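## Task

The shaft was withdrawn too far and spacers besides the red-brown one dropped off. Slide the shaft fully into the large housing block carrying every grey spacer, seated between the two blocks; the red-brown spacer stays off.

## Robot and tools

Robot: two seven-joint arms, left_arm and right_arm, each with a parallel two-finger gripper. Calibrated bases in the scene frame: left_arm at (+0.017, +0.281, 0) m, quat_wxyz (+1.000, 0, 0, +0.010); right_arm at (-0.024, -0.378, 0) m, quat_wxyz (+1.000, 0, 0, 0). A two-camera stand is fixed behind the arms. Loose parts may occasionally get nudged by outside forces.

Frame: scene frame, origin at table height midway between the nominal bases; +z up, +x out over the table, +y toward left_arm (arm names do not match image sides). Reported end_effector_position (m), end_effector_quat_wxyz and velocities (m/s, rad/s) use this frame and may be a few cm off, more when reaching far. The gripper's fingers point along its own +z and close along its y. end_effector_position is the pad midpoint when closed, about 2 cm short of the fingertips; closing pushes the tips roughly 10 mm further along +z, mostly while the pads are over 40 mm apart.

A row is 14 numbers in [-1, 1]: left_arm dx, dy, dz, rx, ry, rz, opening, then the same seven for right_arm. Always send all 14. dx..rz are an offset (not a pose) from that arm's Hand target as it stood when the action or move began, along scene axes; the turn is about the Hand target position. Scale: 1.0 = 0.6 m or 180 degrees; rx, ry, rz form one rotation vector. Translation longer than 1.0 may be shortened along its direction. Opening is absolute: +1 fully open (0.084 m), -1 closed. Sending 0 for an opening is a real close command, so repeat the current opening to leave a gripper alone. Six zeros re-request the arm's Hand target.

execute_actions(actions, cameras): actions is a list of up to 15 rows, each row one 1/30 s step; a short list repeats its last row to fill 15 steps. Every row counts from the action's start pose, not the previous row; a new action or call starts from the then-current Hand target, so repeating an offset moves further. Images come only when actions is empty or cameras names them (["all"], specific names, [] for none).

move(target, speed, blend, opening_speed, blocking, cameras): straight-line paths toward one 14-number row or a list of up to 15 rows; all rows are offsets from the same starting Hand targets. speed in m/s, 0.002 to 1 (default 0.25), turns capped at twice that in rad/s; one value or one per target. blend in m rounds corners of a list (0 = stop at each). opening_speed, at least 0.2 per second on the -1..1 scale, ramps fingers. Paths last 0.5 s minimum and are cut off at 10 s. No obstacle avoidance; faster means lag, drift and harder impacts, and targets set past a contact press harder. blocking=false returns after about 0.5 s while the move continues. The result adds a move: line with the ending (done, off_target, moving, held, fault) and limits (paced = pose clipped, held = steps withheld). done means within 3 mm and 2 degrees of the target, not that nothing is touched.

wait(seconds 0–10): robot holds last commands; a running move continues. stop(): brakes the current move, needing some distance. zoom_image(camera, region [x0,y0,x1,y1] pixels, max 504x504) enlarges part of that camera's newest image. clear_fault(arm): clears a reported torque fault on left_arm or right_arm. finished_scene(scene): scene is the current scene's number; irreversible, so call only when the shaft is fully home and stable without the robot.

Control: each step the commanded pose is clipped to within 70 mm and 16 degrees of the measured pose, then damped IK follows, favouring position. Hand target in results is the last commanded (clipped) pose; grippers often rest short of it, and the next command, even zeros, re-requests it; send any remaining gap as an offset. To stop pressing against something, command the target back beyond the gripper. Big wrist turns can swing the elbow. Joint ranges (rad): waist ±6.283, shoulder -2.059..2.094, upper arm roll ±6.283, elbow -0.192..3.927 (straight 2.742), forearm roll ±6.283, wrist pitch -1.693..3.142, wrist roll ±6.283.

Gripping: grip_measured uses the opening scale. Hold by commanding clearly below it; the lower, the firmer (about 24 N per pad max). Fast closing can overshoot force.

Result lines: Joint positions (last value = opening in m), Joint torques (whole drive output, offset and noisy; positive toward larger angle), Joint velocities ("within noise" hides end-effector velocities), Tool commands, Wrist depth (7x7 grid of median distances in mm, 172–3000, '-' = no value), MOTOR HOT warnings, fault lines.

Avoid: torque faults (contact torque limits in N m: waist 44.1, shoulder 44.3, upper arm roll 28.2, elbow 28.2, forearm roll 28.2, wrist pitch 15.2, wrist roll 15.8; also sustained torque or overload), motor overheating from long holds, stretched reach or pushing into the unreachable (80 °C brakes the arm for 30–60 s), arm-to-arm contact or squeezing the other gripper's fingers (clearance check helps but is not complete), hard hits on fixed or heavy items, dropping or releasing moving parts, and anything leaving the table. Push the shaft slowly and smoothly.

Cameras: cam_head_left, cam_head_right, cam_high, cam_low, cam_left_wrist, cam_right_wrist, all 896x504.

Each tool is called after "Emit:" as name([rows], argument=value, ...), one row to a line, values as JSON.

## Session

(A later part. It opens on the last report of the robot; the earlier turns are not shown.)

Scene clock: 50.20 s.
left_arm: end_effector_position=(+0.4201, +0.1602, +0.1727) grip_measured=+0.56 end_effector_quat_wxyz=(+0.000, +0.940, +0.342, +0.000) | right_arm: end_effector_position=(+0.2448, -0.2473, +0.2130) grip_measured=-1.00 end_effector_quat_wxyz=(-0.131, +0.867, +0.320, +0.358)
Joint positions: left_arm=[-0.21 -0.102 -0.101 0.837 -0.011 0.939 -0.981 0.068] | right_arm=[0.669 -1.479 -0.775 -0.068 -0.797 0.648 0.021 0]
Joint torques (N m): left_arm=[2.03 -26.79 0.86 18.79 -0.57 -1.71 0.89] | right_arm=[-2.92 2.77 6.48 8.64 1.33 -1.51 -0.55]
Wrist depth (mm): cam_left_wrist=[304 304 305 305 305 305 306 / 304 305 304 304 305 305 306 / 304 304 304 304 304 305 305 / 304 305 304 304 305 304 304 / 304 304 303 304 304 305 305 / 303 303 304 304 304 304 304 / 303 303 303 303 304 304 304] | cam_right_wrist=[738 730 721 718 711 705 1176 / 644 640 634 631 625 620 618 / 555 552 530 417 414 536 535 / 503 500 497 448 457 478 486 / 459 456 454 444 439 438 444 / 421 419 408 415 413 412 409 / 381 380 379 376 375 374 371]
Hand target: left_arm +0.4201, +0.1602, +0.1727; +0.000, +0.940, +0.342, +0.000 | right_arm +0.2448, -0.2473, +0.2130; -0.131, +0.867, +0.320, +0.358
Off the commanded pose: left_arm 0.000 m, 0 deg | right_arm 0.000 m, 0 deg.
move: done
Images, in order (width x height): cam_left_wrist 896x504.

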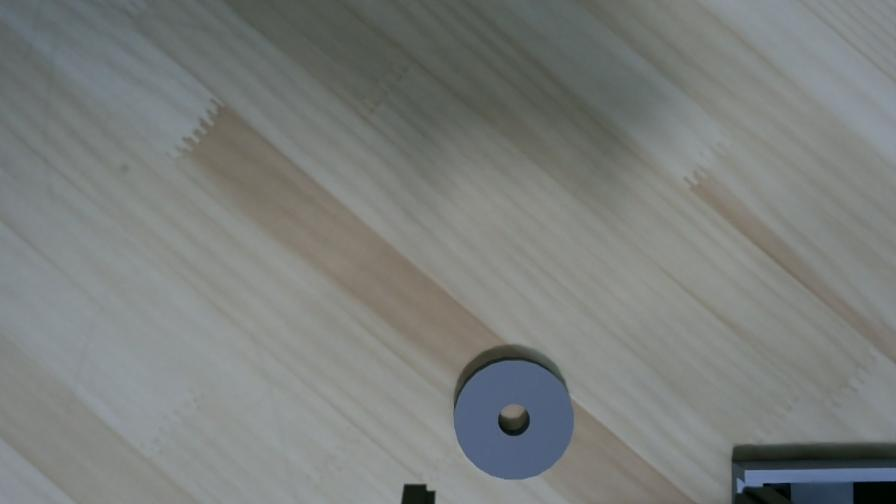

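Emit:
move(target=[-0.0167,-0.0023,-0.12,-0.0319,-0.3658,-0.4497,0.57,0,0,0,0,0,0,-1], cameras=["cam_left_wrist","cam_high"])

Scene clock: 55.67 s.
left_arm: end_effector_position=(+0.4101, +0.1588, +0.1007) grip_measured=+0.56 end_effector_quat_wxyz=(+0.211, +0.784, -0.366, +0.454) | right_arm: end_effector_position=(+0.2448, -0.2473, +0.2130) grip_measured=-1.00 end_effector_quat_wxyz=(-0.131, +0.867, +0.320, +0.358)
Joint positions: left_arm=[-1.771 -0.787 2.135 0.285 0.891 -0.522 0.623 0.068] | right_arm=[0.669 -1.479 -0.775 -0.068 -0.797 0.648 0.021 0]
Joint torques (N m): left_arm=[1.98 12.09 -8.69 4.01 1.63 -2.42 -0.68] | right_arm=[-2.85 2.79 6.58 8.8 1.23 -1.75 -0.32]
Wrist depth (mm): cam_left_wrist=[1025 1174 1402 1723 1188 1940 1763 / 1063 1215 1330 744 754 750 762 / 1017 541 580 582 547 363 593 / 448 450 450 453 426 277 457 / 384 369 386 387 348 260 358 / 323 324 324 326 318 270 309 / 288 289 289 290 282 282 188] | cam_right_wrist=[420 513 724 716 711 705 1170 / 596 594 633 631 625 620 617 / 554 552 530 417 414 537 535 / 503 500 497 449 457 479 486 / 458 456 454 443 439 438 446 / 422 420 409 416 413 411 409 / 382 380 378 377 376 373 371]
Hand target: left_arm +0.4101, +0.1588, +0.1007; +0.211, +0.784, -0.366, +0.454 | right_arm +0.2448, -0.2473, +0.2130; -0.131, +0.867, +0.320, +0.358
Off the commanded pose: left_arm 0.000 m, 0 deg | right_arm 0.000 m, 0 deg.
move: done; limits=paced
Images, in order (width x height): cam_high 896x504, cam_left_wrist 896x504.

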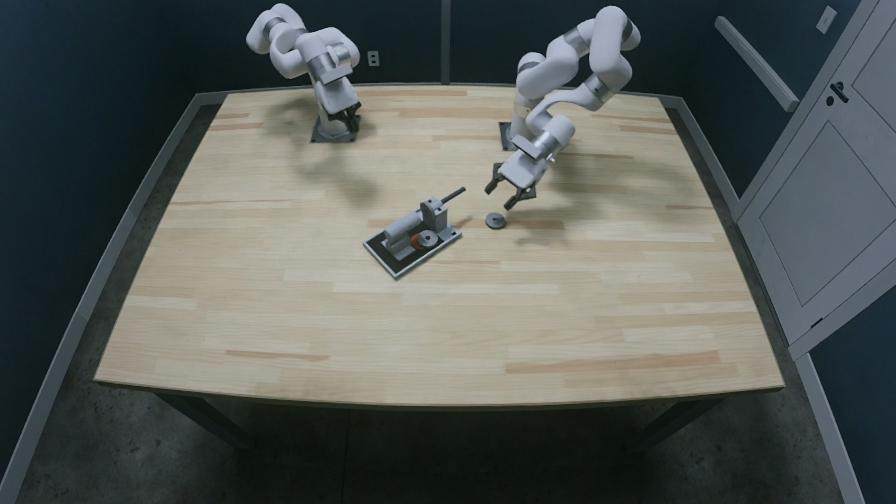

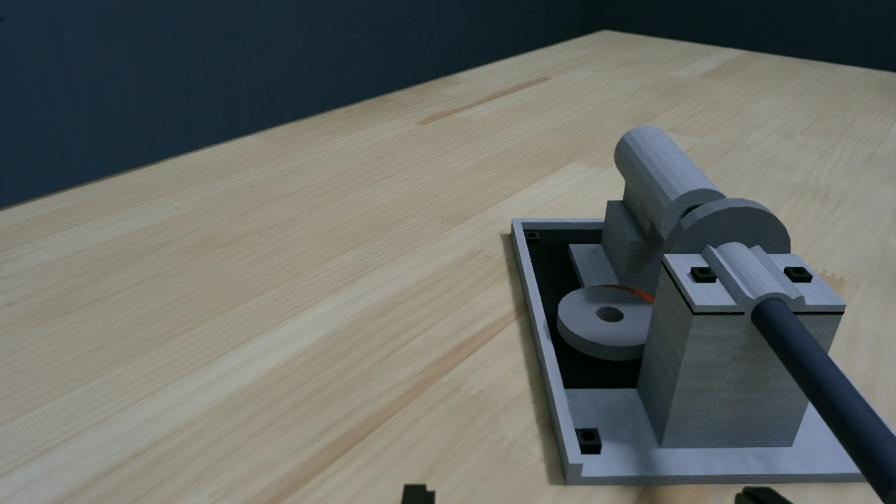

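Emit:
move(target=[0,0,-0.1303,0,0,0,0.57,0,0,0,0,0,0,-1], speed=0.08, cameras=["cam_high","cam_low"])

Emit:
zoom_image(camera="cam_high", region=[440, 160, 560, 250])

Scene clock: 57.30 s.
left_arm: end_effector_position=(+0.4101, +0.1588, +0.0226) grip_measured=+0.56 end_effector_quat_wxyz=(+0.211, +0.784, -0.366, +0.454) | right_arm: end_effector_position=(+0.2448, -0.2473, +0.2130) grip_measured=-1.00 end_effector_quat_wxyz=(-0.131, +0.867, +0.320, +0.358)
Joint positions: left_arm=[-2.023 -1.02 2.428 0.377 0.801 -0.661 0.903 0.068] | right_arm=[0.669 -1.479 -0.775 -0.068 -0.797 0.648 0.021 0]
Joint torques (N m): left_arm=[-2.83 17.05 -7.55 0.04 0.67 -3.32 0.84] | right_arm=[-2.87 3.1 6.54 8.71 0.97 -1.58 -0.42]
Wrist depth (mm): cam_left_wrist=[1026 1157 1257 759 670 297 608 / 472 475 480 482 484 226 210 / 371 350 375 378 319 233 220 / 290 291 293 294 281 240 237 / 248 249 250 251 240 242 243 / 209 210 210 211 212 212 213 / 187 187 188 188 189 189 184] | cam_right_wrist=[734 730 722 719 713 705 1172 / 467 558 634 629 626 621 616 / 539 522 531 416 414 537 534 / 502 499 497 448 458 479 486 / 458 457 454 444 439 437 445 / 421 420 408 415 413 412 410 / 381 380 379 377 375 373 372]
Hand target: left_arm +0.4101, +0.1588, +0.0226; +0.211, +0.784, -0.366, +0.454 | right_arm +0.2448, -0.2473, +0.2130; -0.131, +0.867, +0.320, +0.358
Off the commanded pose: left_arm 0.000 m, 0 deg | right_arm 0.000 m, 0 deg.
move: done
Images, in order (width x height): cam_high 896x504, cam_low 896x504.

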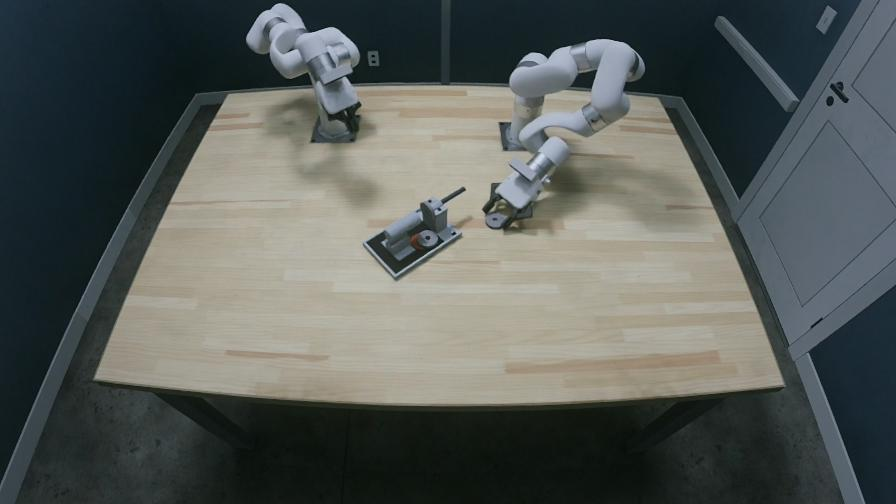

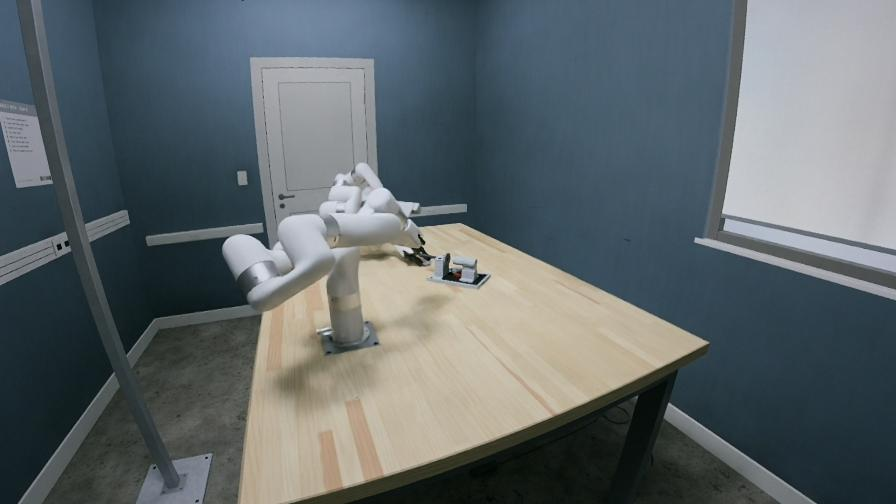

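Scaled by 4.200 from the camera's 896x504 image, which has a finer 1280x720 frame.

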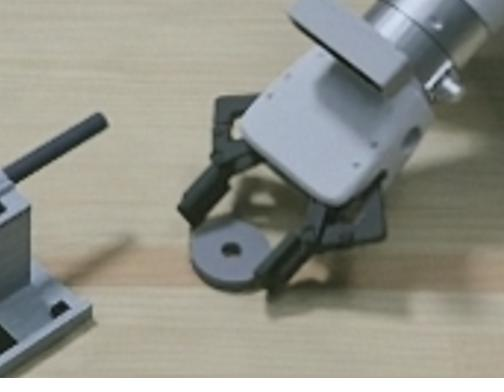

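Emit:
move([
  [0.002,-0.0025,0,0,0,0,0.57,0,0,0,0,0,0,-1],
  [0.002,-0.0025,0,0,0,0,-0.3,0,0,0,0,0,0,-1],
], opening_speed=0.5, cameras=["cam_high","cam_left_wrist"])

Emit:
zoom_image(camera="cam_high", region=[470, 180, 530, 240])

Scene clock: 60.20 s.
left_arm: end_effector_position=(+0.4113, +0.1573, +0.0226) grip_measured=+0.24 end_effector_quat_wxyz=(+0.211, +0.784, -0.366, +0.454) | right_arm: end_effector_position=(+0.2448, -0.2473, +0.2130) grip_measured=-1.00 end_effector_quat_wxyz=(-0.131, +0.867, +0.320, +0.358)
Joint positions: left_arm=[-2.031 -1.02 2.426 0.38 0.793 -0.665 0.903 0.054] | right_arm=[0.669 -1.479 -0.775 -0.068 -0.797 0.648 0.021 0]
Joint torques (N m): left_arm=[-2.6 17.72 -7.98 -0.33 0.91 -2.2 0.8] | right_arm=[-2.75 2.92 6.51 8.69 1 -1.7 -0.54]
Wrist depth (mm): cam_left_wrist=[1026 1141 1283 764 673 299 610 / 474 477 478 482 484 227 208 / 372 350 375 378 320 234 219 / 290 291 293 293 279 238 234 / 249 250 250 251 240 242 243 / 209 210 211 211 212 212 214 / 187 187 188 188 188 189 183] | cam_right_wrist=[732 732 722 719 711 704 1176 / 467 551 634 631 625 621 618 / 538 532 530 417 414 537 535 / 502 501 497 449 457 479 485 / 459 455 455 444 439 437 446 / 422 420 408 416 414 412 409 / 381 380 379 377 375 373 372]
Hand target: left_arm +0.4113, +0.1573, +0.0226; +0.211, +0.784, -0.366, +0.454 | right_arm +0.2448, -0.2473, +0.2130; -0.131, +0.867, +0.320, +0.358
Off the commanded pose: left_arm 0.000 m, 0 deg | right_arm 0.000 m, 0 deg.
move: done
Images, in order (width x height): cam_high 896x504, cam_left_wrist 896x504.

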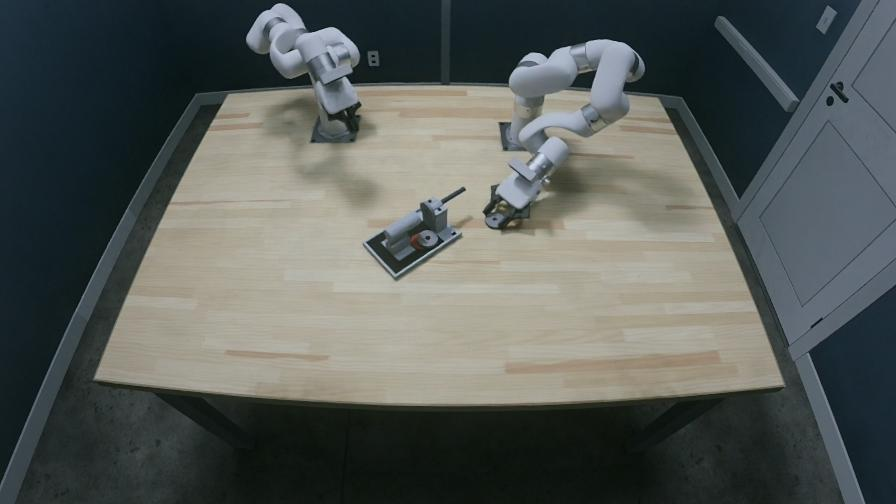

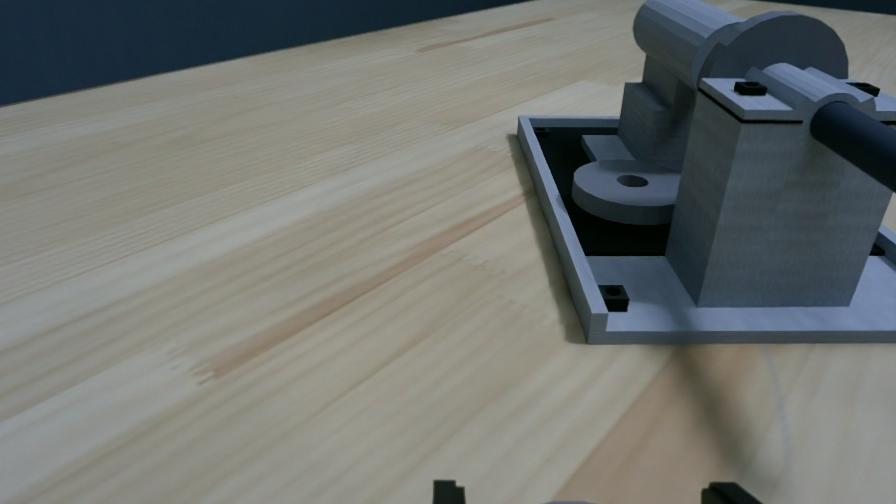

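Scaled by 8.400 from the camera's 896x504 image, which has a finer 1280x720 frame.

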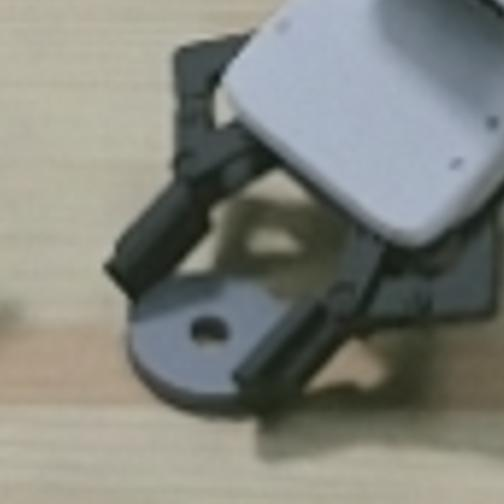

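Emit:
move([
  [0,0,0.25,0,0,0,-0.5,0,0,0,0,0,0,-1],
  [0.1017,-0.364,0.35,0.383,0.3215,0,-0.5,0,0,0,0,0,0,-1],
], speed=[0.15,0.25], cameras=["cam_high","cam_low","cam_left_wrist","cam_right_wrist"])

Scene clock: 66.60 s.
left_arm: end_effector_position=(+0.4716, -0.0605, +0.2322) grip_measured=+0.24 end_effector_quat_wxyz=(-0.103, +0.881, -0.414, -0.202) | right_arm: end_effector_position=(+0.2448, -0.2473, +0.2130) grip_measured=-1.00 end_effector_quat_wxyz=(-0.131, +0.867, +0.320, +0.358)
Joint positions: left_arm=[-3.692 -1.073 2.372 2.707 0.711 2.195 0.063 0.054] | right_arm=[0.669 -1.479 -0.775 -0.068 -0.797 0.648 0.021 0]
Joint torques (N m): left_arm=[-2.61 53.57 -2.96 13.83 -0.51 -1.68 0.83] | right_arm=[-2.69 3.38 6.23 8.67 1.33 -1.64 -0.36]
Wrist depth (mm): cam_left_wrist=[307 306 302 297 221 299 302 / 321 320 319 310 226 312 316 / 340 338 333 311 241 331 335 / 357 356 354 325 338 351 350 / 380 380 378 318 316 374 373 / 400 400 398 389 293 395 392 / 431 423 421 421 417 418 422] | cam_right_wrist=[735 729 722 717 711 705 1168 / 644 641 633 630 625 621 616 / 556 552 530 416 414 536 535 / 502 499 497 448 457 478 486 / 458 457 454 444 439 438 446 / 421 420 408 416 414 412 409 / 381 380 378 377 376 373 372]
Hand target: left_arm +0.4723, -0.0611, +0.2326; -0.109, +0.875, -0.409, -0.234 | right_arm +0.2448, -0.2473, +0.2130; -0.131, +0.867, +0.320, +0.358
Off the commanded pose: left_arm 0.001 m, 4 deg | right_arm 0.000 m, 0 deg.
elbow stopped short (left arm): the move would have taken joint 4 (elbow) straighter than the controller allows.
move: off_target (left_arm)
Images, in order (width x height): cam_high 896x504, cam_low 896x504, cam_left_wrist 896x504, cam_right_wrist 896x504.

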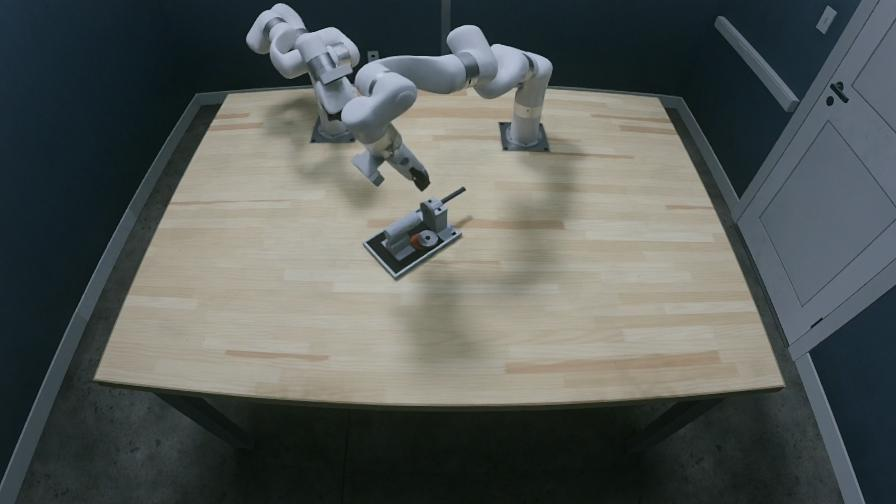

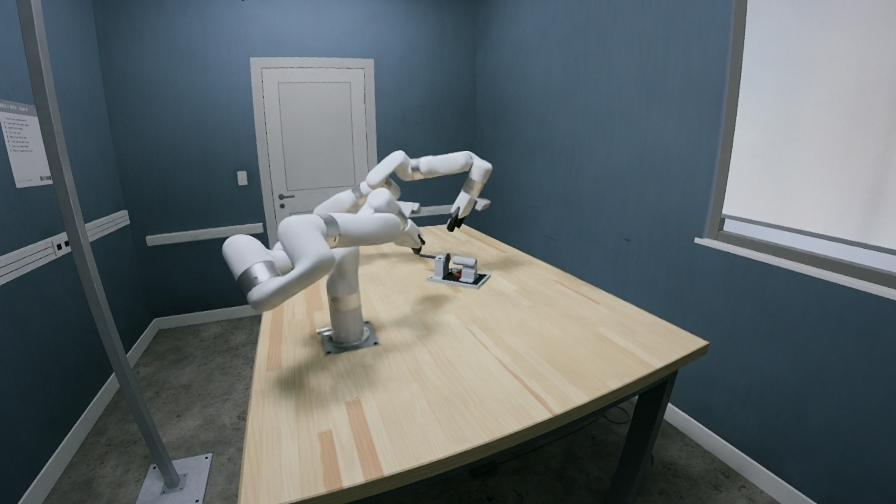

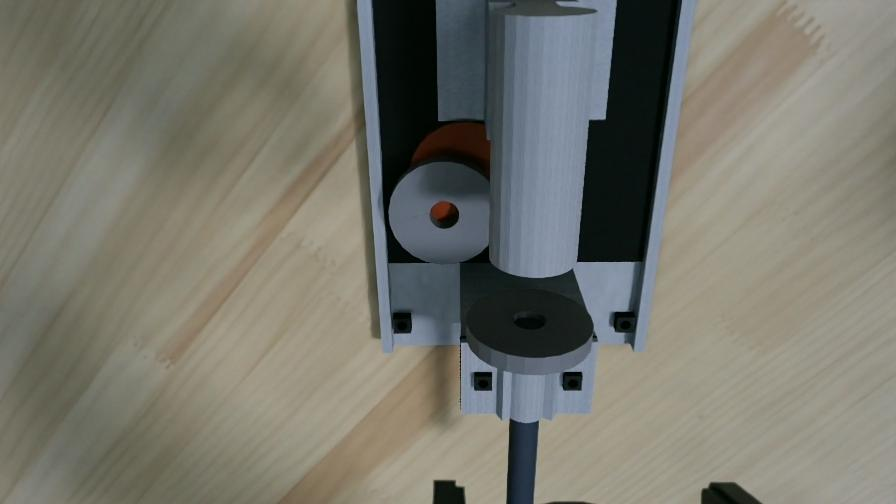

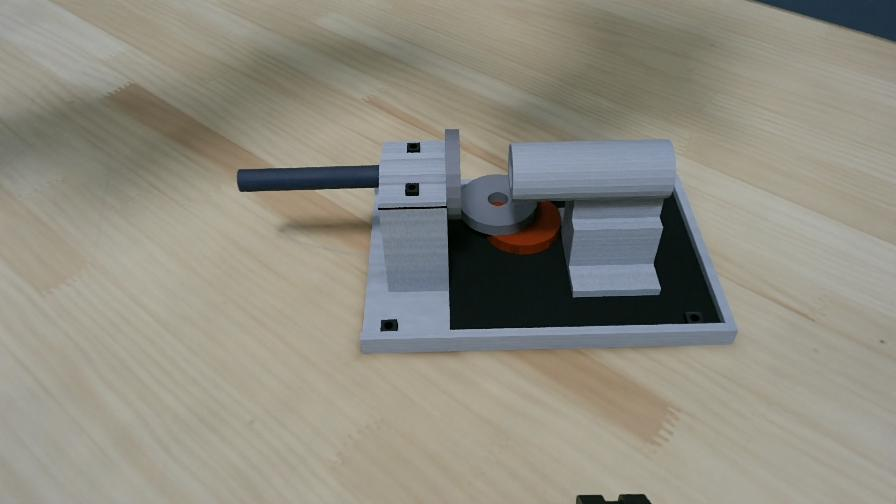

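Emit:
move(target=[-0.1017,0.364,-0.08,-0.383,-0.3215,0,-0.5,0,0,0,0,0,0,-1], speed=0.3)

Emit:
move(target=[0,0,0.03,0.255,0.2143,0,-0.5,0,0,0,0,0,0,-1], speed=0.4, cameras=["cam_high"])

Scene clock: 71.87 s.
left_arm: end_effector_position=(+0.4113, +0.1573, +0.1846) grip_measured=+0.24 end_effector_quat_wxyz=(+0.211, +0.784, -0.366, +0.454) | right_arm: end_effector_position=(+0.2448, -0.2473, +0.2130) grip_measured=-1.00 end_effector_quat_wxyz=(-0.131, +0.867, +0.320, +0.358)
Joint positions: left_arm=[-1.281 -0.903 1.49 0.2 0.499 -0.164 0.765 0.054] | right_arm=[0.669 -1.479 -0.775 -0.068 -0.797 0.648 0.021 0]
Joint torques (N m): left_arm=[-2.49 3.53 -7.75 4.98 1.63 -3.79 0.87] | right_arm=[-2.84 3.15 6.43 8.73 1.13 -1.64 -0.54]
Wrist depth (mm): cam_left_wrist=[1020 1176 1408 1795 2199 2068 1799 / 1046 1224 1477 1772 1032 1037 1809 / 1093 1266 1375 755 813 817 813 / 1114 622 622 627 629 631 634 / 510 534 534 536 488 493 539 / 447 450 450 449 440 321 453 / 398 399 400 401 378 293 390] | cam_right_wrist=[735 730 722 716 710 705 1172 / 646 638 634 631 627 620 615 / 555 552 528 417 414 537 536 / 502 499 497 449 457 479 486 / 459 456 455 444 439 438 446 / 421 421 408 415 413 412 409 / 382 380 378 377 376 374 372]
Hand target: left_arm +0.4113, +0.1573, +0.1846; +0.211, +0.784, -0.366, +0.454 | right_arm +0.2448, -0.2473, +0.2130; -0.131, +0.867, +0.320, +0.358
Off the commanded pose: left_arm 0.000 m, 0 deg | right_arm 0.000 m, 0 deg.
move: done; limits=paced

Scene clock: 73.90 s.
left_arm: end_effector_position=(+0.4113, +0.1573, +0.2026) grip_measured=+0.24 end_effector_quat_wxyz=(+0.000, +0.906, -0.423, +0.001) | right_arm: end_effector_position=(+0.2448, -0.2473, +0.2130) grip_measured=-1.00 end_effector_quat_wxyz=(-0.131, +0.867, +0.320, +0.358)
Joint positions: left_arm=[-1.272 -0.27 0.891 0.867 0.241 1.051 0.374 0.054] | right_arm=[0.669 -1.479 -0.775 -0.068 -0.797 0.648 0.021 0]
Joint torques (N m): left_arm=[-2.62 -6.71 -2.45 19.12 -0.68 -1.85 0.98] | right_arm=[-2.96 3.48 6.63 8.81 0.93 -1.51 -0.45]
Wrist depth (mm): cam_left_wrist=[333 334 334 335 326 251 322 / 333 334 334 334 329 266 321 / 333 334 333 334 334 329 335 / 333 333 333 334 334 335 334 / 332 333 332 334 333 334 335 / 333 332 332 333 335 334 335 / 332 332 332 334 333 334 334] | cam_right_wrist=[735 732 723 716 714 708 1178 / 643 638 634 630 625 621 617 / 556 553 529 416 414 538 536 / 503 499 497 449 458 477 486 / 460 457 455 444 439 437 446 / 421 420 408 416 413 411 409 / 382 380 379 377 376 374 371]
Hand target: left_arm +0.4113, +0.1573, +0.2026; +0.000, +0.906, -0.423, +0.001 | right_arm +0.2448, -0.2473, +0.2130; -0.131, +0.867, +0.320, +0.358
Off the commanded pose: left_arm 0.000 m, 0 deg | right_arm 0.000 m, 0 deg.
move: done
Images, in order (width x height): cam_high 896x504.

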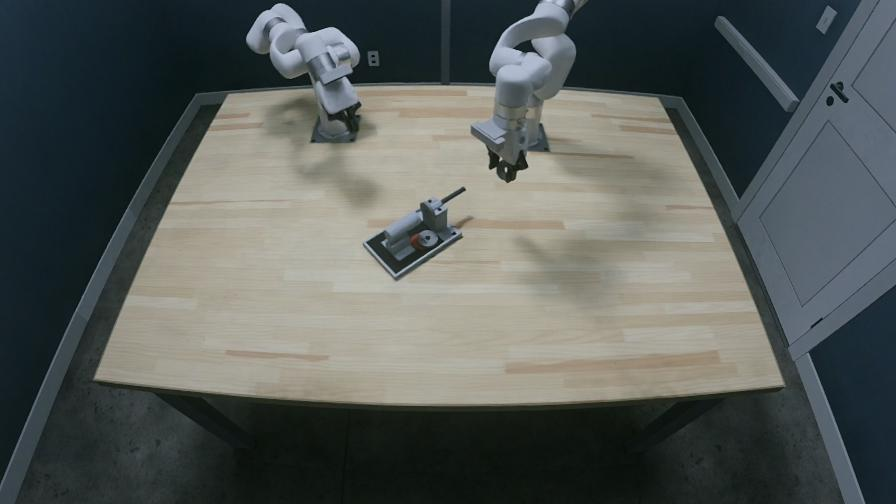

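Emit:
move([
  [0.1017,-0.364,0.05,0,0,0,-0.5,0,0,0,0,0,0,-1],
  [0.1017,-0.364,0.05,0.1277,0.1072,0,-0.5,0,0,0,0,0,0,-1],
], speed=0.25, cameras=["cam_high","cam_low"])

Scene clock: 77.43 s.
left_arm: end_effector_position=(+0.4716, -0.0605, +0.2322) grip_measured=+0.24 end_effector_quat_wxyz=(-0.103, +0.881, -0.414, -0.204) | right_arm: end_effector_position=(+0.2448, -0.2473, +0.2130) grip_measured=-1.00 end_effector_quat_wxyz=(-0.131, +0.867, +0.320, +0.358)
Joint positions: left_arm=[-0.852 1.059 0.618 2.707 -0.365 2.15 0.357 0.054] | right_arm=[0.669 -1.479 -0.775 -0.068 -0.797 0.648 0.021 0]
Joint torques (N m): left_arm=[1.84 -51.31 2.07 15.35 1.03 -1.83 -0.74] | right_arm=[-2.66 3.26 6.45 8.51 1.03 -1.68 -0.39]
Wrist depth (mm): cam_left_wrist=[311 310 306 297 226 303 306 / 325 323 323 313 303 320 319 / 344 343 337 314 322 335 338 / 360 359 358 328 341 355 354 / 384 383 383 320 300 378 372 / 405 404 403 394 393 400 398 / 435 427 425 424 422 421 428] | cam_right_wrist=[735 729 722 717 709 705 1172 / 644 638 635 629 625 619 617 / 554 554 530 417 415 536 535 / 503 499 497 448 458 477 486 / 458 457 454 445 439 438 446 / 422 419 409 416 413 412 409 / 381 380 378 377 375 374 372]
Hand target: left_arm +0.4723, -0.0611, +0.2326; -0.109, +0.875, -0.409, -0.234 | right_arm +0.2448, -0.2473, +0.2130; -0.131, +0.867, +0.320, +0.358
Off the commanded pose: left_arm 0.001 m, 4 deg | right_arm 0.000 m, 0 deg.
elbow stopped short (left arm): the move would have taken joint 4 (elbow) straighter than the controller allows.
move: off_target (left_arm)
Images, in order (width x height): cam_high 896x504, cam_low 896x504.

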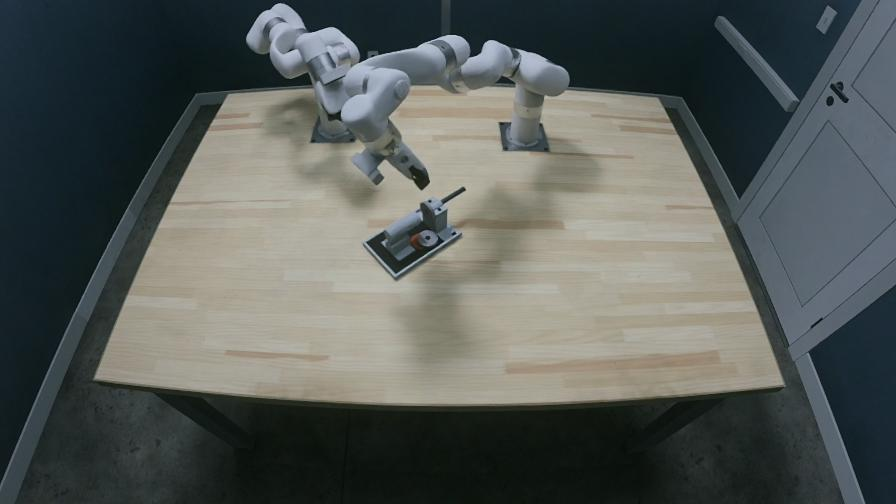

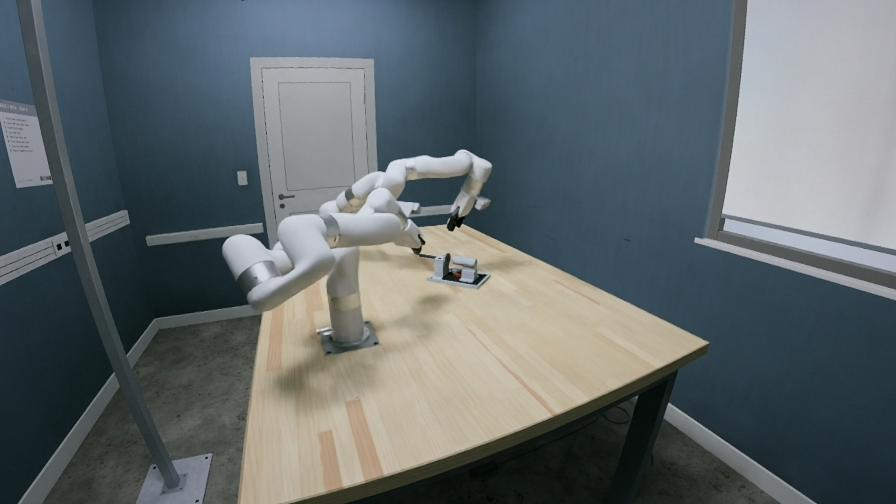

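Emit:
move(target=[0,0,-0.13,0,0,0,-0.5,0,0,0,0,0,0,-1], speed=0.15, cameras=["cam_left_wrist","cam_right_wrist"])

Emit:
zoom_image(camera="cam_right_wrist", region=[400, 20, 640, 240])

Scene clock: 79.10 s.
left_arm: end_effector_position=(+0.4723, -0.0611, +0.1546) grip_measured=+0.24 end_effector_quat_wxyz=(-0.109, +0.875, -0.409, -0.234) | right_arm: end_effector_position=(+0.2448, -0.2473, +0.2130) grip_measured=-1.00 end_effector_quat_wxyz=(-0.131, +0.867, +0.320, +0.358)
Joint positions: left_arm=[-0.929 1.08 0.637 2.466 -0.368 1.985 0.38 0.054] | right_arm=[0.669 -1.479 -0.775 -0.068 -0.797 0.648 0.021 0]
Joint torques (N m): left_arm=[-2.85 -54.74 5.15 11.92 1.14 -1.6 0.86] | right_arm=[-2.53 3.56 6.46 8.56 1.13 -1.74 -0.34]
Wrist depth (mm): cam_left_wrist=[229 229 222 218 177 218 229 / 239 240 236 232 - 232 240 / 256 256 252 239 - 248 257 / 271 270 270 240 - 266 271 / 291 291 286 254 271 286 292 / 309 309 308 240 219 303 310 / 338 337 330 203 203 331 339] | cam_right_wrist=[735 729 725 719 316 703 1172 / 646 640 633 583 602 621 617 / 556 552 530 416 414 536 535 / 503 499 497 449 457 478 486 / 459 457 454 444 440 438 444 / 421 420 408 415 413 412 410 / 381 380 379 377 375 373 371]
Hand target: left_arm +0.4723, -0.0611, +0.1546; -0.109, +0.875, -0.409, -0.234 | right_arm +0.2448, -0.2473, +0.2130; -0.131, +0.867, +0.320, +0.358
Off the commanded pose: left_arm 0.000 m, 0 deg | right_arm 0.000 m, 0 deg.
move: done
Images, in order (width x height): cam_left_wrist 896x504, cam_right_wrist 896x504.

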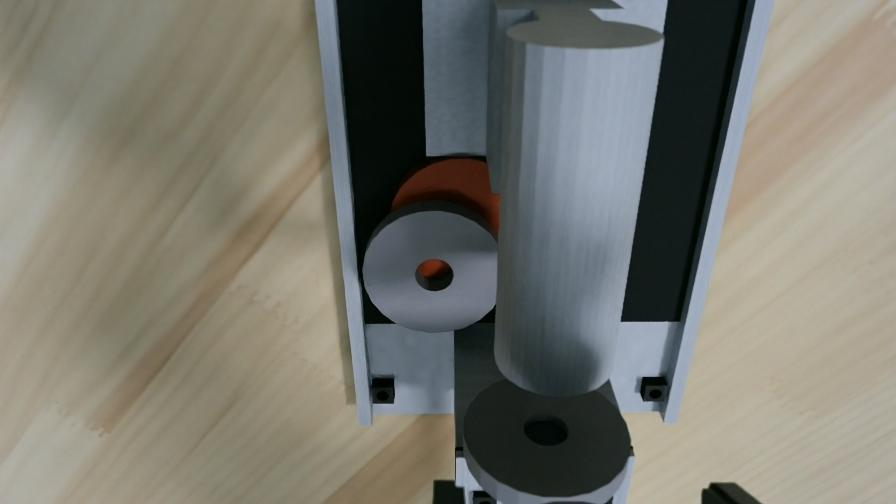

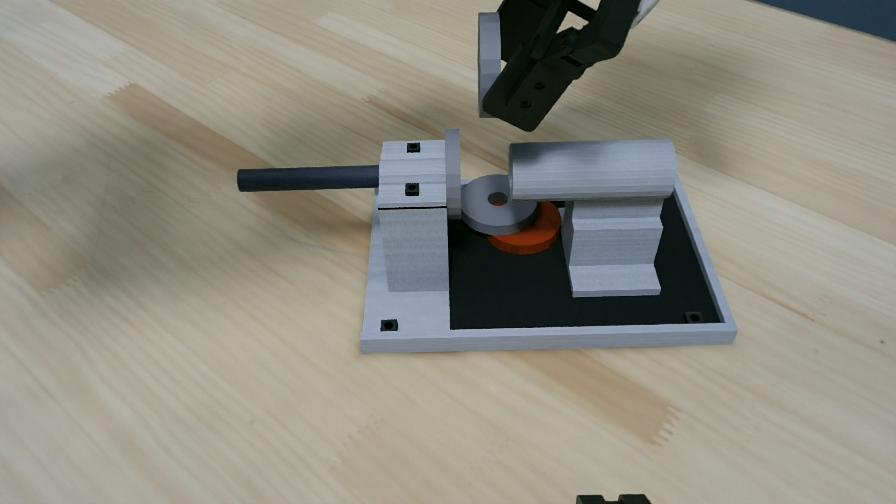

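Scaled by 2.100 from the camera's 896x504 image, which has a finer 1280x720 frame.

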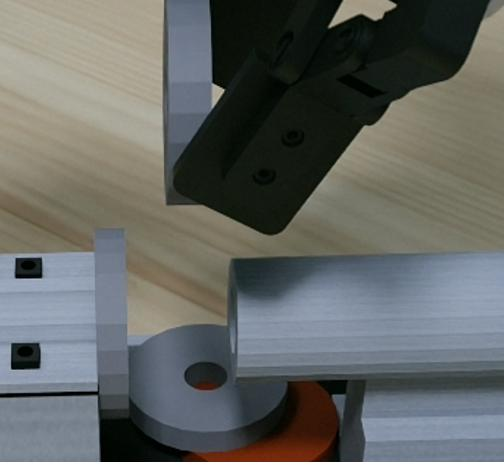

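Emit:
move(target=[0,0,-0.1238,0,0,0,-0.5,0,0,0,0,0,0,-1], speed=0.08, cameras=["cam_left_wrist","cam_right_wrist"])

Emit:
zoom_image(camera="cam_right_wrist", region=[400, 80, 640, 260])

Emit:
zoom_image(camera="cam_left_wrist", region=[400, 300, 720, 504])

Scene clock: 80.80 s.
left_arm: end_effector_position=(+0.4723, -0.0611, +0.0803) grip_measured=+0.24 end_effector_quat_wxyz=(-0.109, +0.875, -0.409, -0.234) | right_arm: end_effector_position=(+0.2448, -0.2473, +0.2130) grip_measured=-1.00 end_effector_quat_wxyz=(-0.131, +0.867, +0.320, +0.358)
Joint positions: left_arm=[-0.988 1.104 0.636 2.267 -0.384 1.788 0.393 0.054] | right_arm=[0.669 -1.479 -0.775 -0.068 -0.797 0.648 0.021 0]
Joint torques (N m): left_arm=[-2.45 -47.66 4.99 12.29 -0.21 -1.45 0.83] | right_arm=[-2.78 4.01 6.46 8.74 1.17 -1.64 -0.3]
Wrist depth (mm): cam_left_wrist=[- - - - - - - / - - - - - - - / - 175 - - - - - / 184 184 - - - - 182 / 199 195 185 - - - 192 / 211 211 - - - 201 212 / 230 230 225 - - 216 231] | cam_right_wrist=[738 729 725 719 345 323 1170 / 645 638 634 609 343 598 616 / 555 553 532 408 411 538 534 / 503 499 497 449 456 478 486 / 458 457 454 444 438 438 445 / 422 419 408 415 414 412 409 / 381 380 379 378 375 374 372]
Hand target: left_arm +0.4723, -0.0611, +0.0803; -0.109, +0.875, -0.409, -0.234 | right_arm +0.2448, -0.2473, +0.2130; -0.131, +0.867, +0.320, +0.358
Off the commanded pose: left_arm 0.000 m, 0 deg | right_arm 0.000 m, 0 deg.
move: done
Images, in order (width x height): cam_left_wrist 896x504, cam_right_wrist 896x504.

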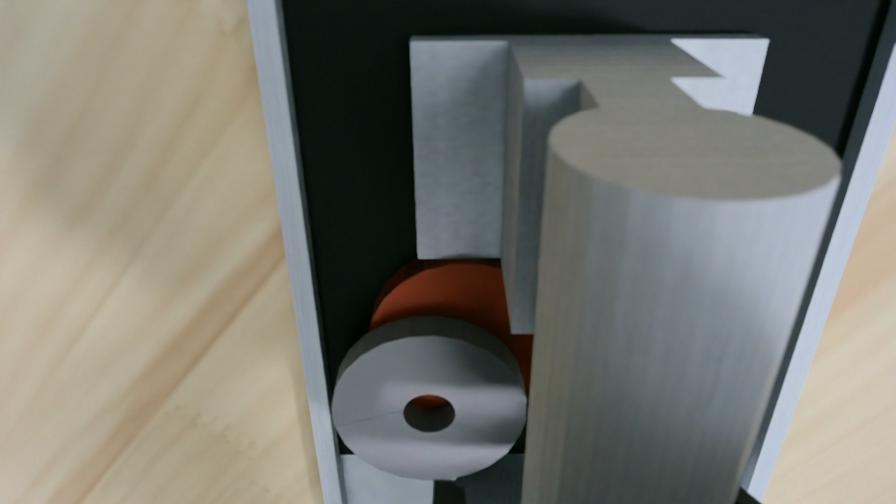

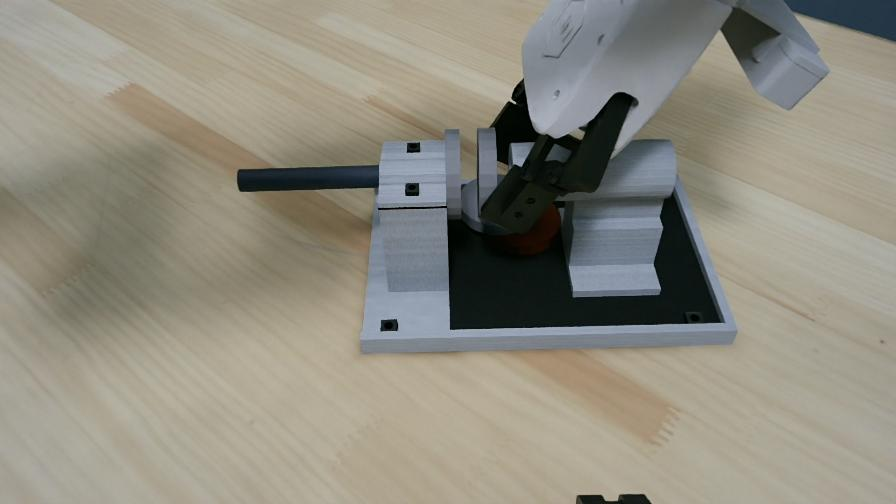

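Scaled by 2.100 from the camera's 896x504 image, which has a finer 1280x720 frame.

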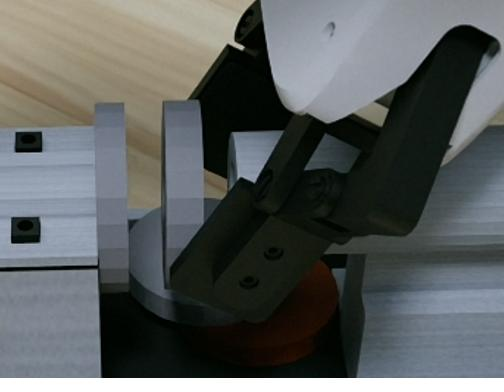

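Scaled by 1.575 from the camera's 896x504 image, which has a finer 1280x720 frame.

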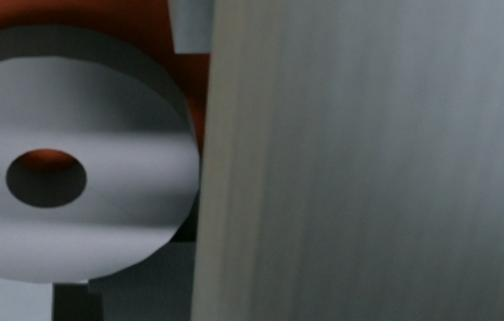

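Emit:
move([
  [0,0,0,0,0,0,-0.5,0,0.1,-0.12,0,0,0,-1],
  [0,0,0,0,0,0,-0.5,0.0287,0.42,-0.218,0.0714,-0.0849,0,-1],
], speed=0.2, cameras=["all"])

Scene clock: 82.97 s.
left_arm: end_effector_position=(+0.4723, -0.0611, +0.0803) grip_measured=+0.24 end_effector_quat_wxyz=(-0.109, +0.875, -0.409, -0.234) | right_arm: end_effector_position=(+0.2446, -0.2466, +0.2122) grip_measured=-1.00 end_effector_quat_wxyz=(-0.131, +0.867, +0.320, +0.358)
Joint positions: left_arm=[-0.988 1.105 0.636 2.267 -0.384 1.788 0.393 0.054] | right_arm=[0.669 -1.474 -0.776 -0.07 -0.801 0.642 0.023 0]
Joint torques (N m): left_arm=[-2.53 -48.17 4.99 12.03 -0.2 -1.62 0.87] | right_arm=[2.81 1.93 6.48 10.95 1.2 -1.76 -0.46]
Wrist depth (mm): cam_left_wrist=[- - - - - - - / - - - - - - - / - 178 - - - - - / 184 185 - - - - 181 / 199 195 185 - - - 192 / 211 211 - - - 201 212 / 230 231 225 - - 216 231] | cam_right_wrist=[732 728 720 719 346 323 1176 / 641 636 633 608 342 597 617 / 553 550 528 408 410 535 533 / 501 498 496 448 456 486 483 / 458 455 453 443 438 436 444 / 420 419 407 414 412 410 408 / 380 380 378 376 374 373 371]
Hand target: left_arm +0.4723, -0.0611, +0.0803; -0.109, +0.875, -0.409, -0.234 | right_arm +0.2446, -0.2466, +0.2122; -0.131, +0.867, +0.320, +0.358 (not the last commanded pose)
Off the commanded pose: left_arm 0.000 m, 0 deg | right_arm 0.283 m, 20 deg.
move: held (right_arm; a check stopped the path); path passed 0 of 2 targets; limits=held
pose unreachable (right arm): on one or more control steps of this call, first in action 0 (counted from 0), this arm could not follow its commanded pose, so it was not sent that pose on those steps. It may still have moved: this result reports where it is.
cause: moving toward the commanded pose would bring two parts of the arm too close to each other (joints 2 (shoulder) to 6 (wrist pitch) lie between them).

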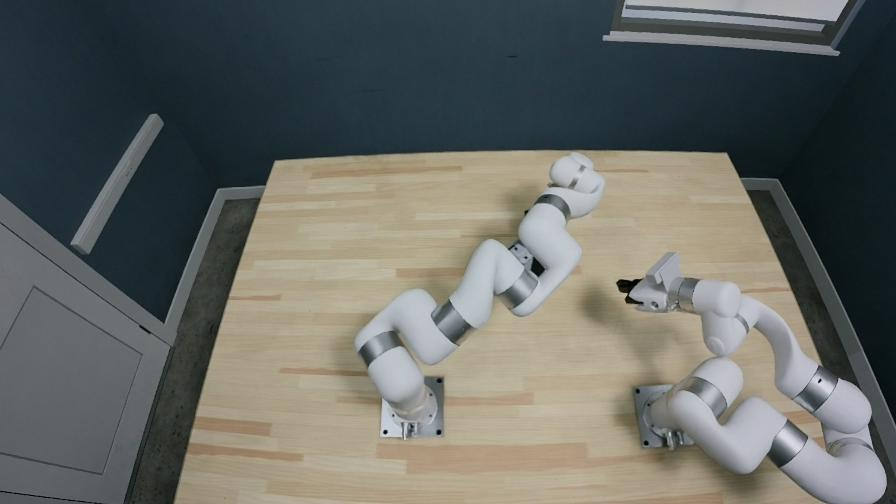

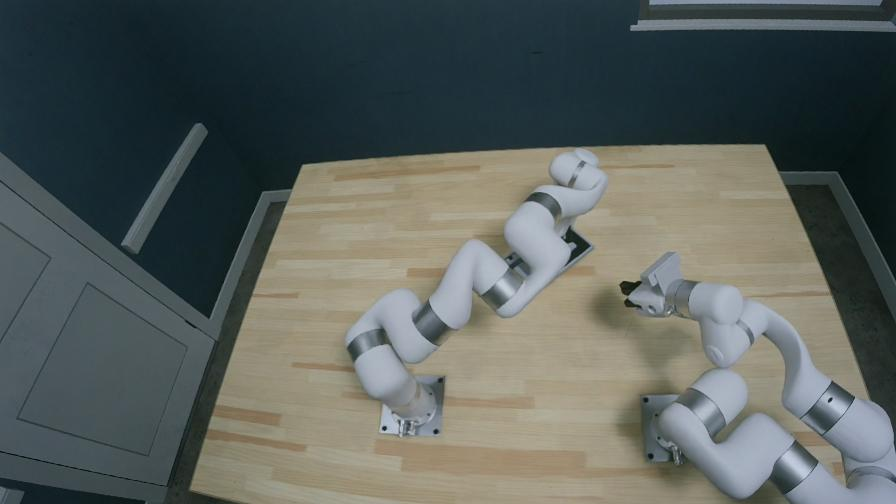

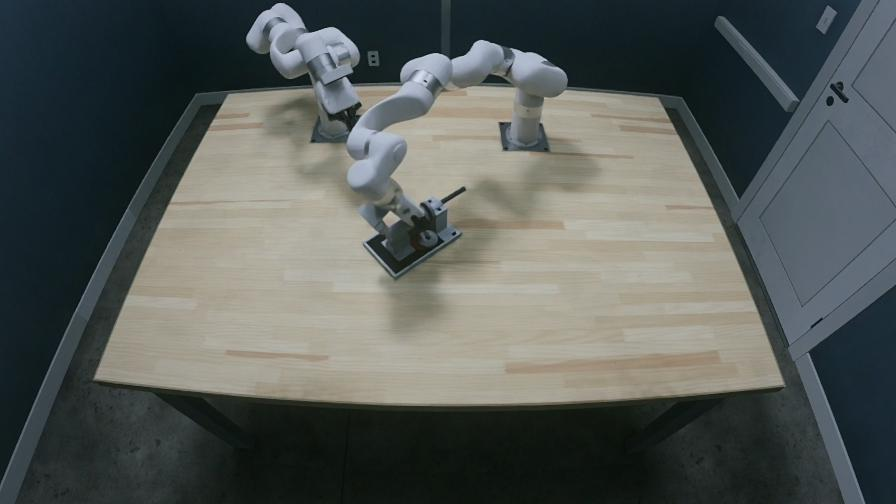

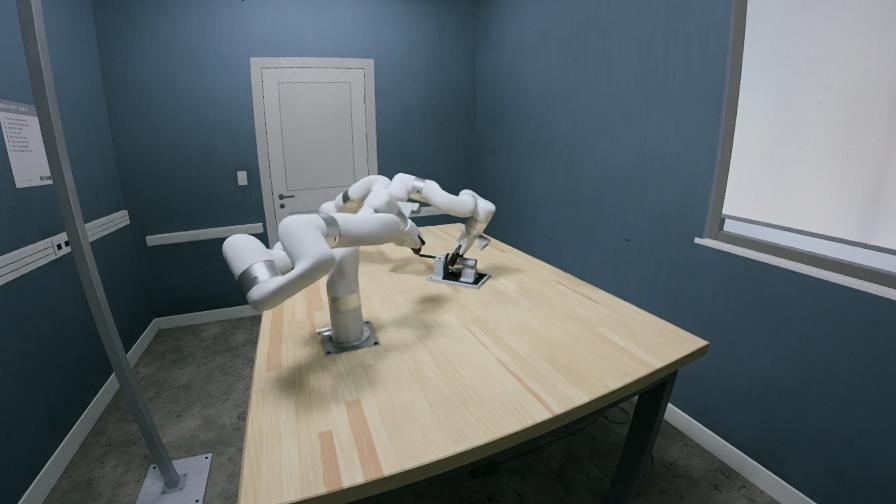

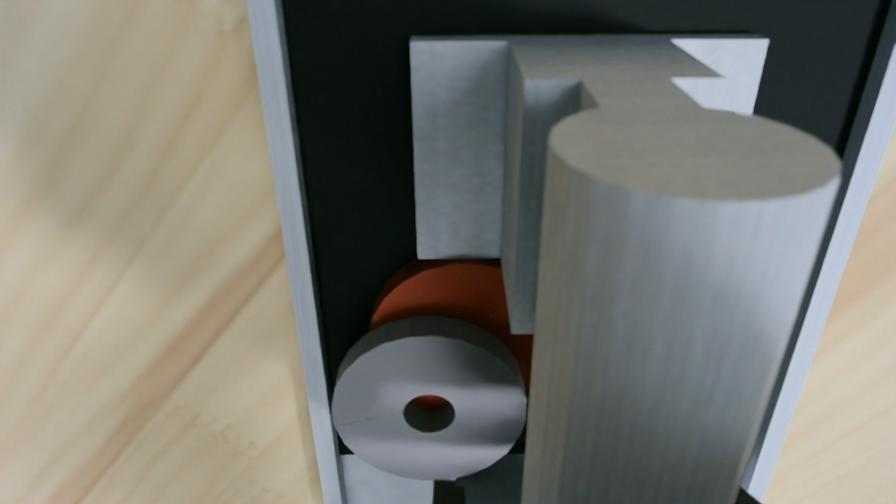

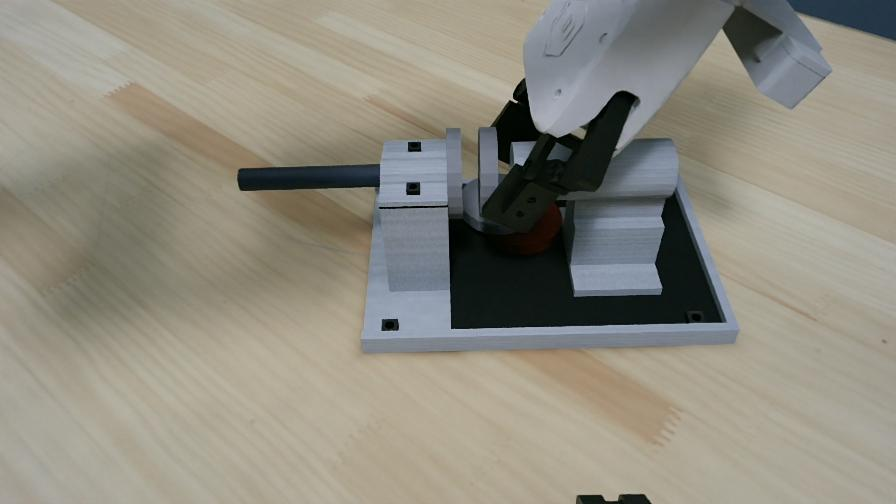

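Emit:
move([
  [0,0,0,0,0,0,-0.5,0.25,-0.1,0.05,0,0,0,-1],
  [0,0,0,0,0,0,-0.5,0.18,0.2,-0.1,0,0,0,-1],
], speed=0.2, blend=0.03)

Scene clock: 86.50 s.
left_arm: end_effector_position=(+0.4723, -0.0611, +0.0803) grip_measured=+0.24 end_effector_quat_wxyz=(-0.109, +0.875, -0.409, -0.234) | right_arm: end_effector_position=(+0.3527, -0.1266, +0.1521) grip_measured=-1.00 end_effector_quat_wxyz=(-0.131, +0.867, +0.320, +0.358)
Joint positions: left_arm=[-0.988 1.105 0.636 2.267 -0.384 1.788 0.393 0.054] | right_arm=[1.028 -0.116 -0.602 0.299 -0.394 -0.388 0.121 0]
Joint torques (N m): left_arm=[-2.53 -50.63 5.56 12.19 -0.22 -1.61 0.83] | right_arm=[-2.44 -15.61 2.42 8.25 1.65 -2.58 -0.35]
Wrist depth (mm): cam_left_wrist=[- - - - - - - / - - - - - - - / - 178 - - - - - / 184 184 - - - - 181 / 199 195 185 - - - 192 / 211 211 - - - 201 212 / 230 230 225 - - 215 230] | cam_right_wrist=[605 602 597 594 587 218 184 / 531 528 524 521 499 212 180 / 459 455 454 450 - 201 173 / 415 413 412 292 259 194 184 / 380 367 273 260 248 218 257 / 348 347 338 269 316 295 314 / 315 315 313 299 302 294 299]
Hand target: left_arm +0.4723, -0.0611, +0.0803; -0.109, +0.875, -0.409, -0.234 | right_arm +0.3526, -0.1266, +0.1522; -0.131, +0.867, +0.320, +0.358
Off the commanded pose: left_arm 0.000 m, 0 deg | right_arm 0.000 m, 0 deg.
move: done


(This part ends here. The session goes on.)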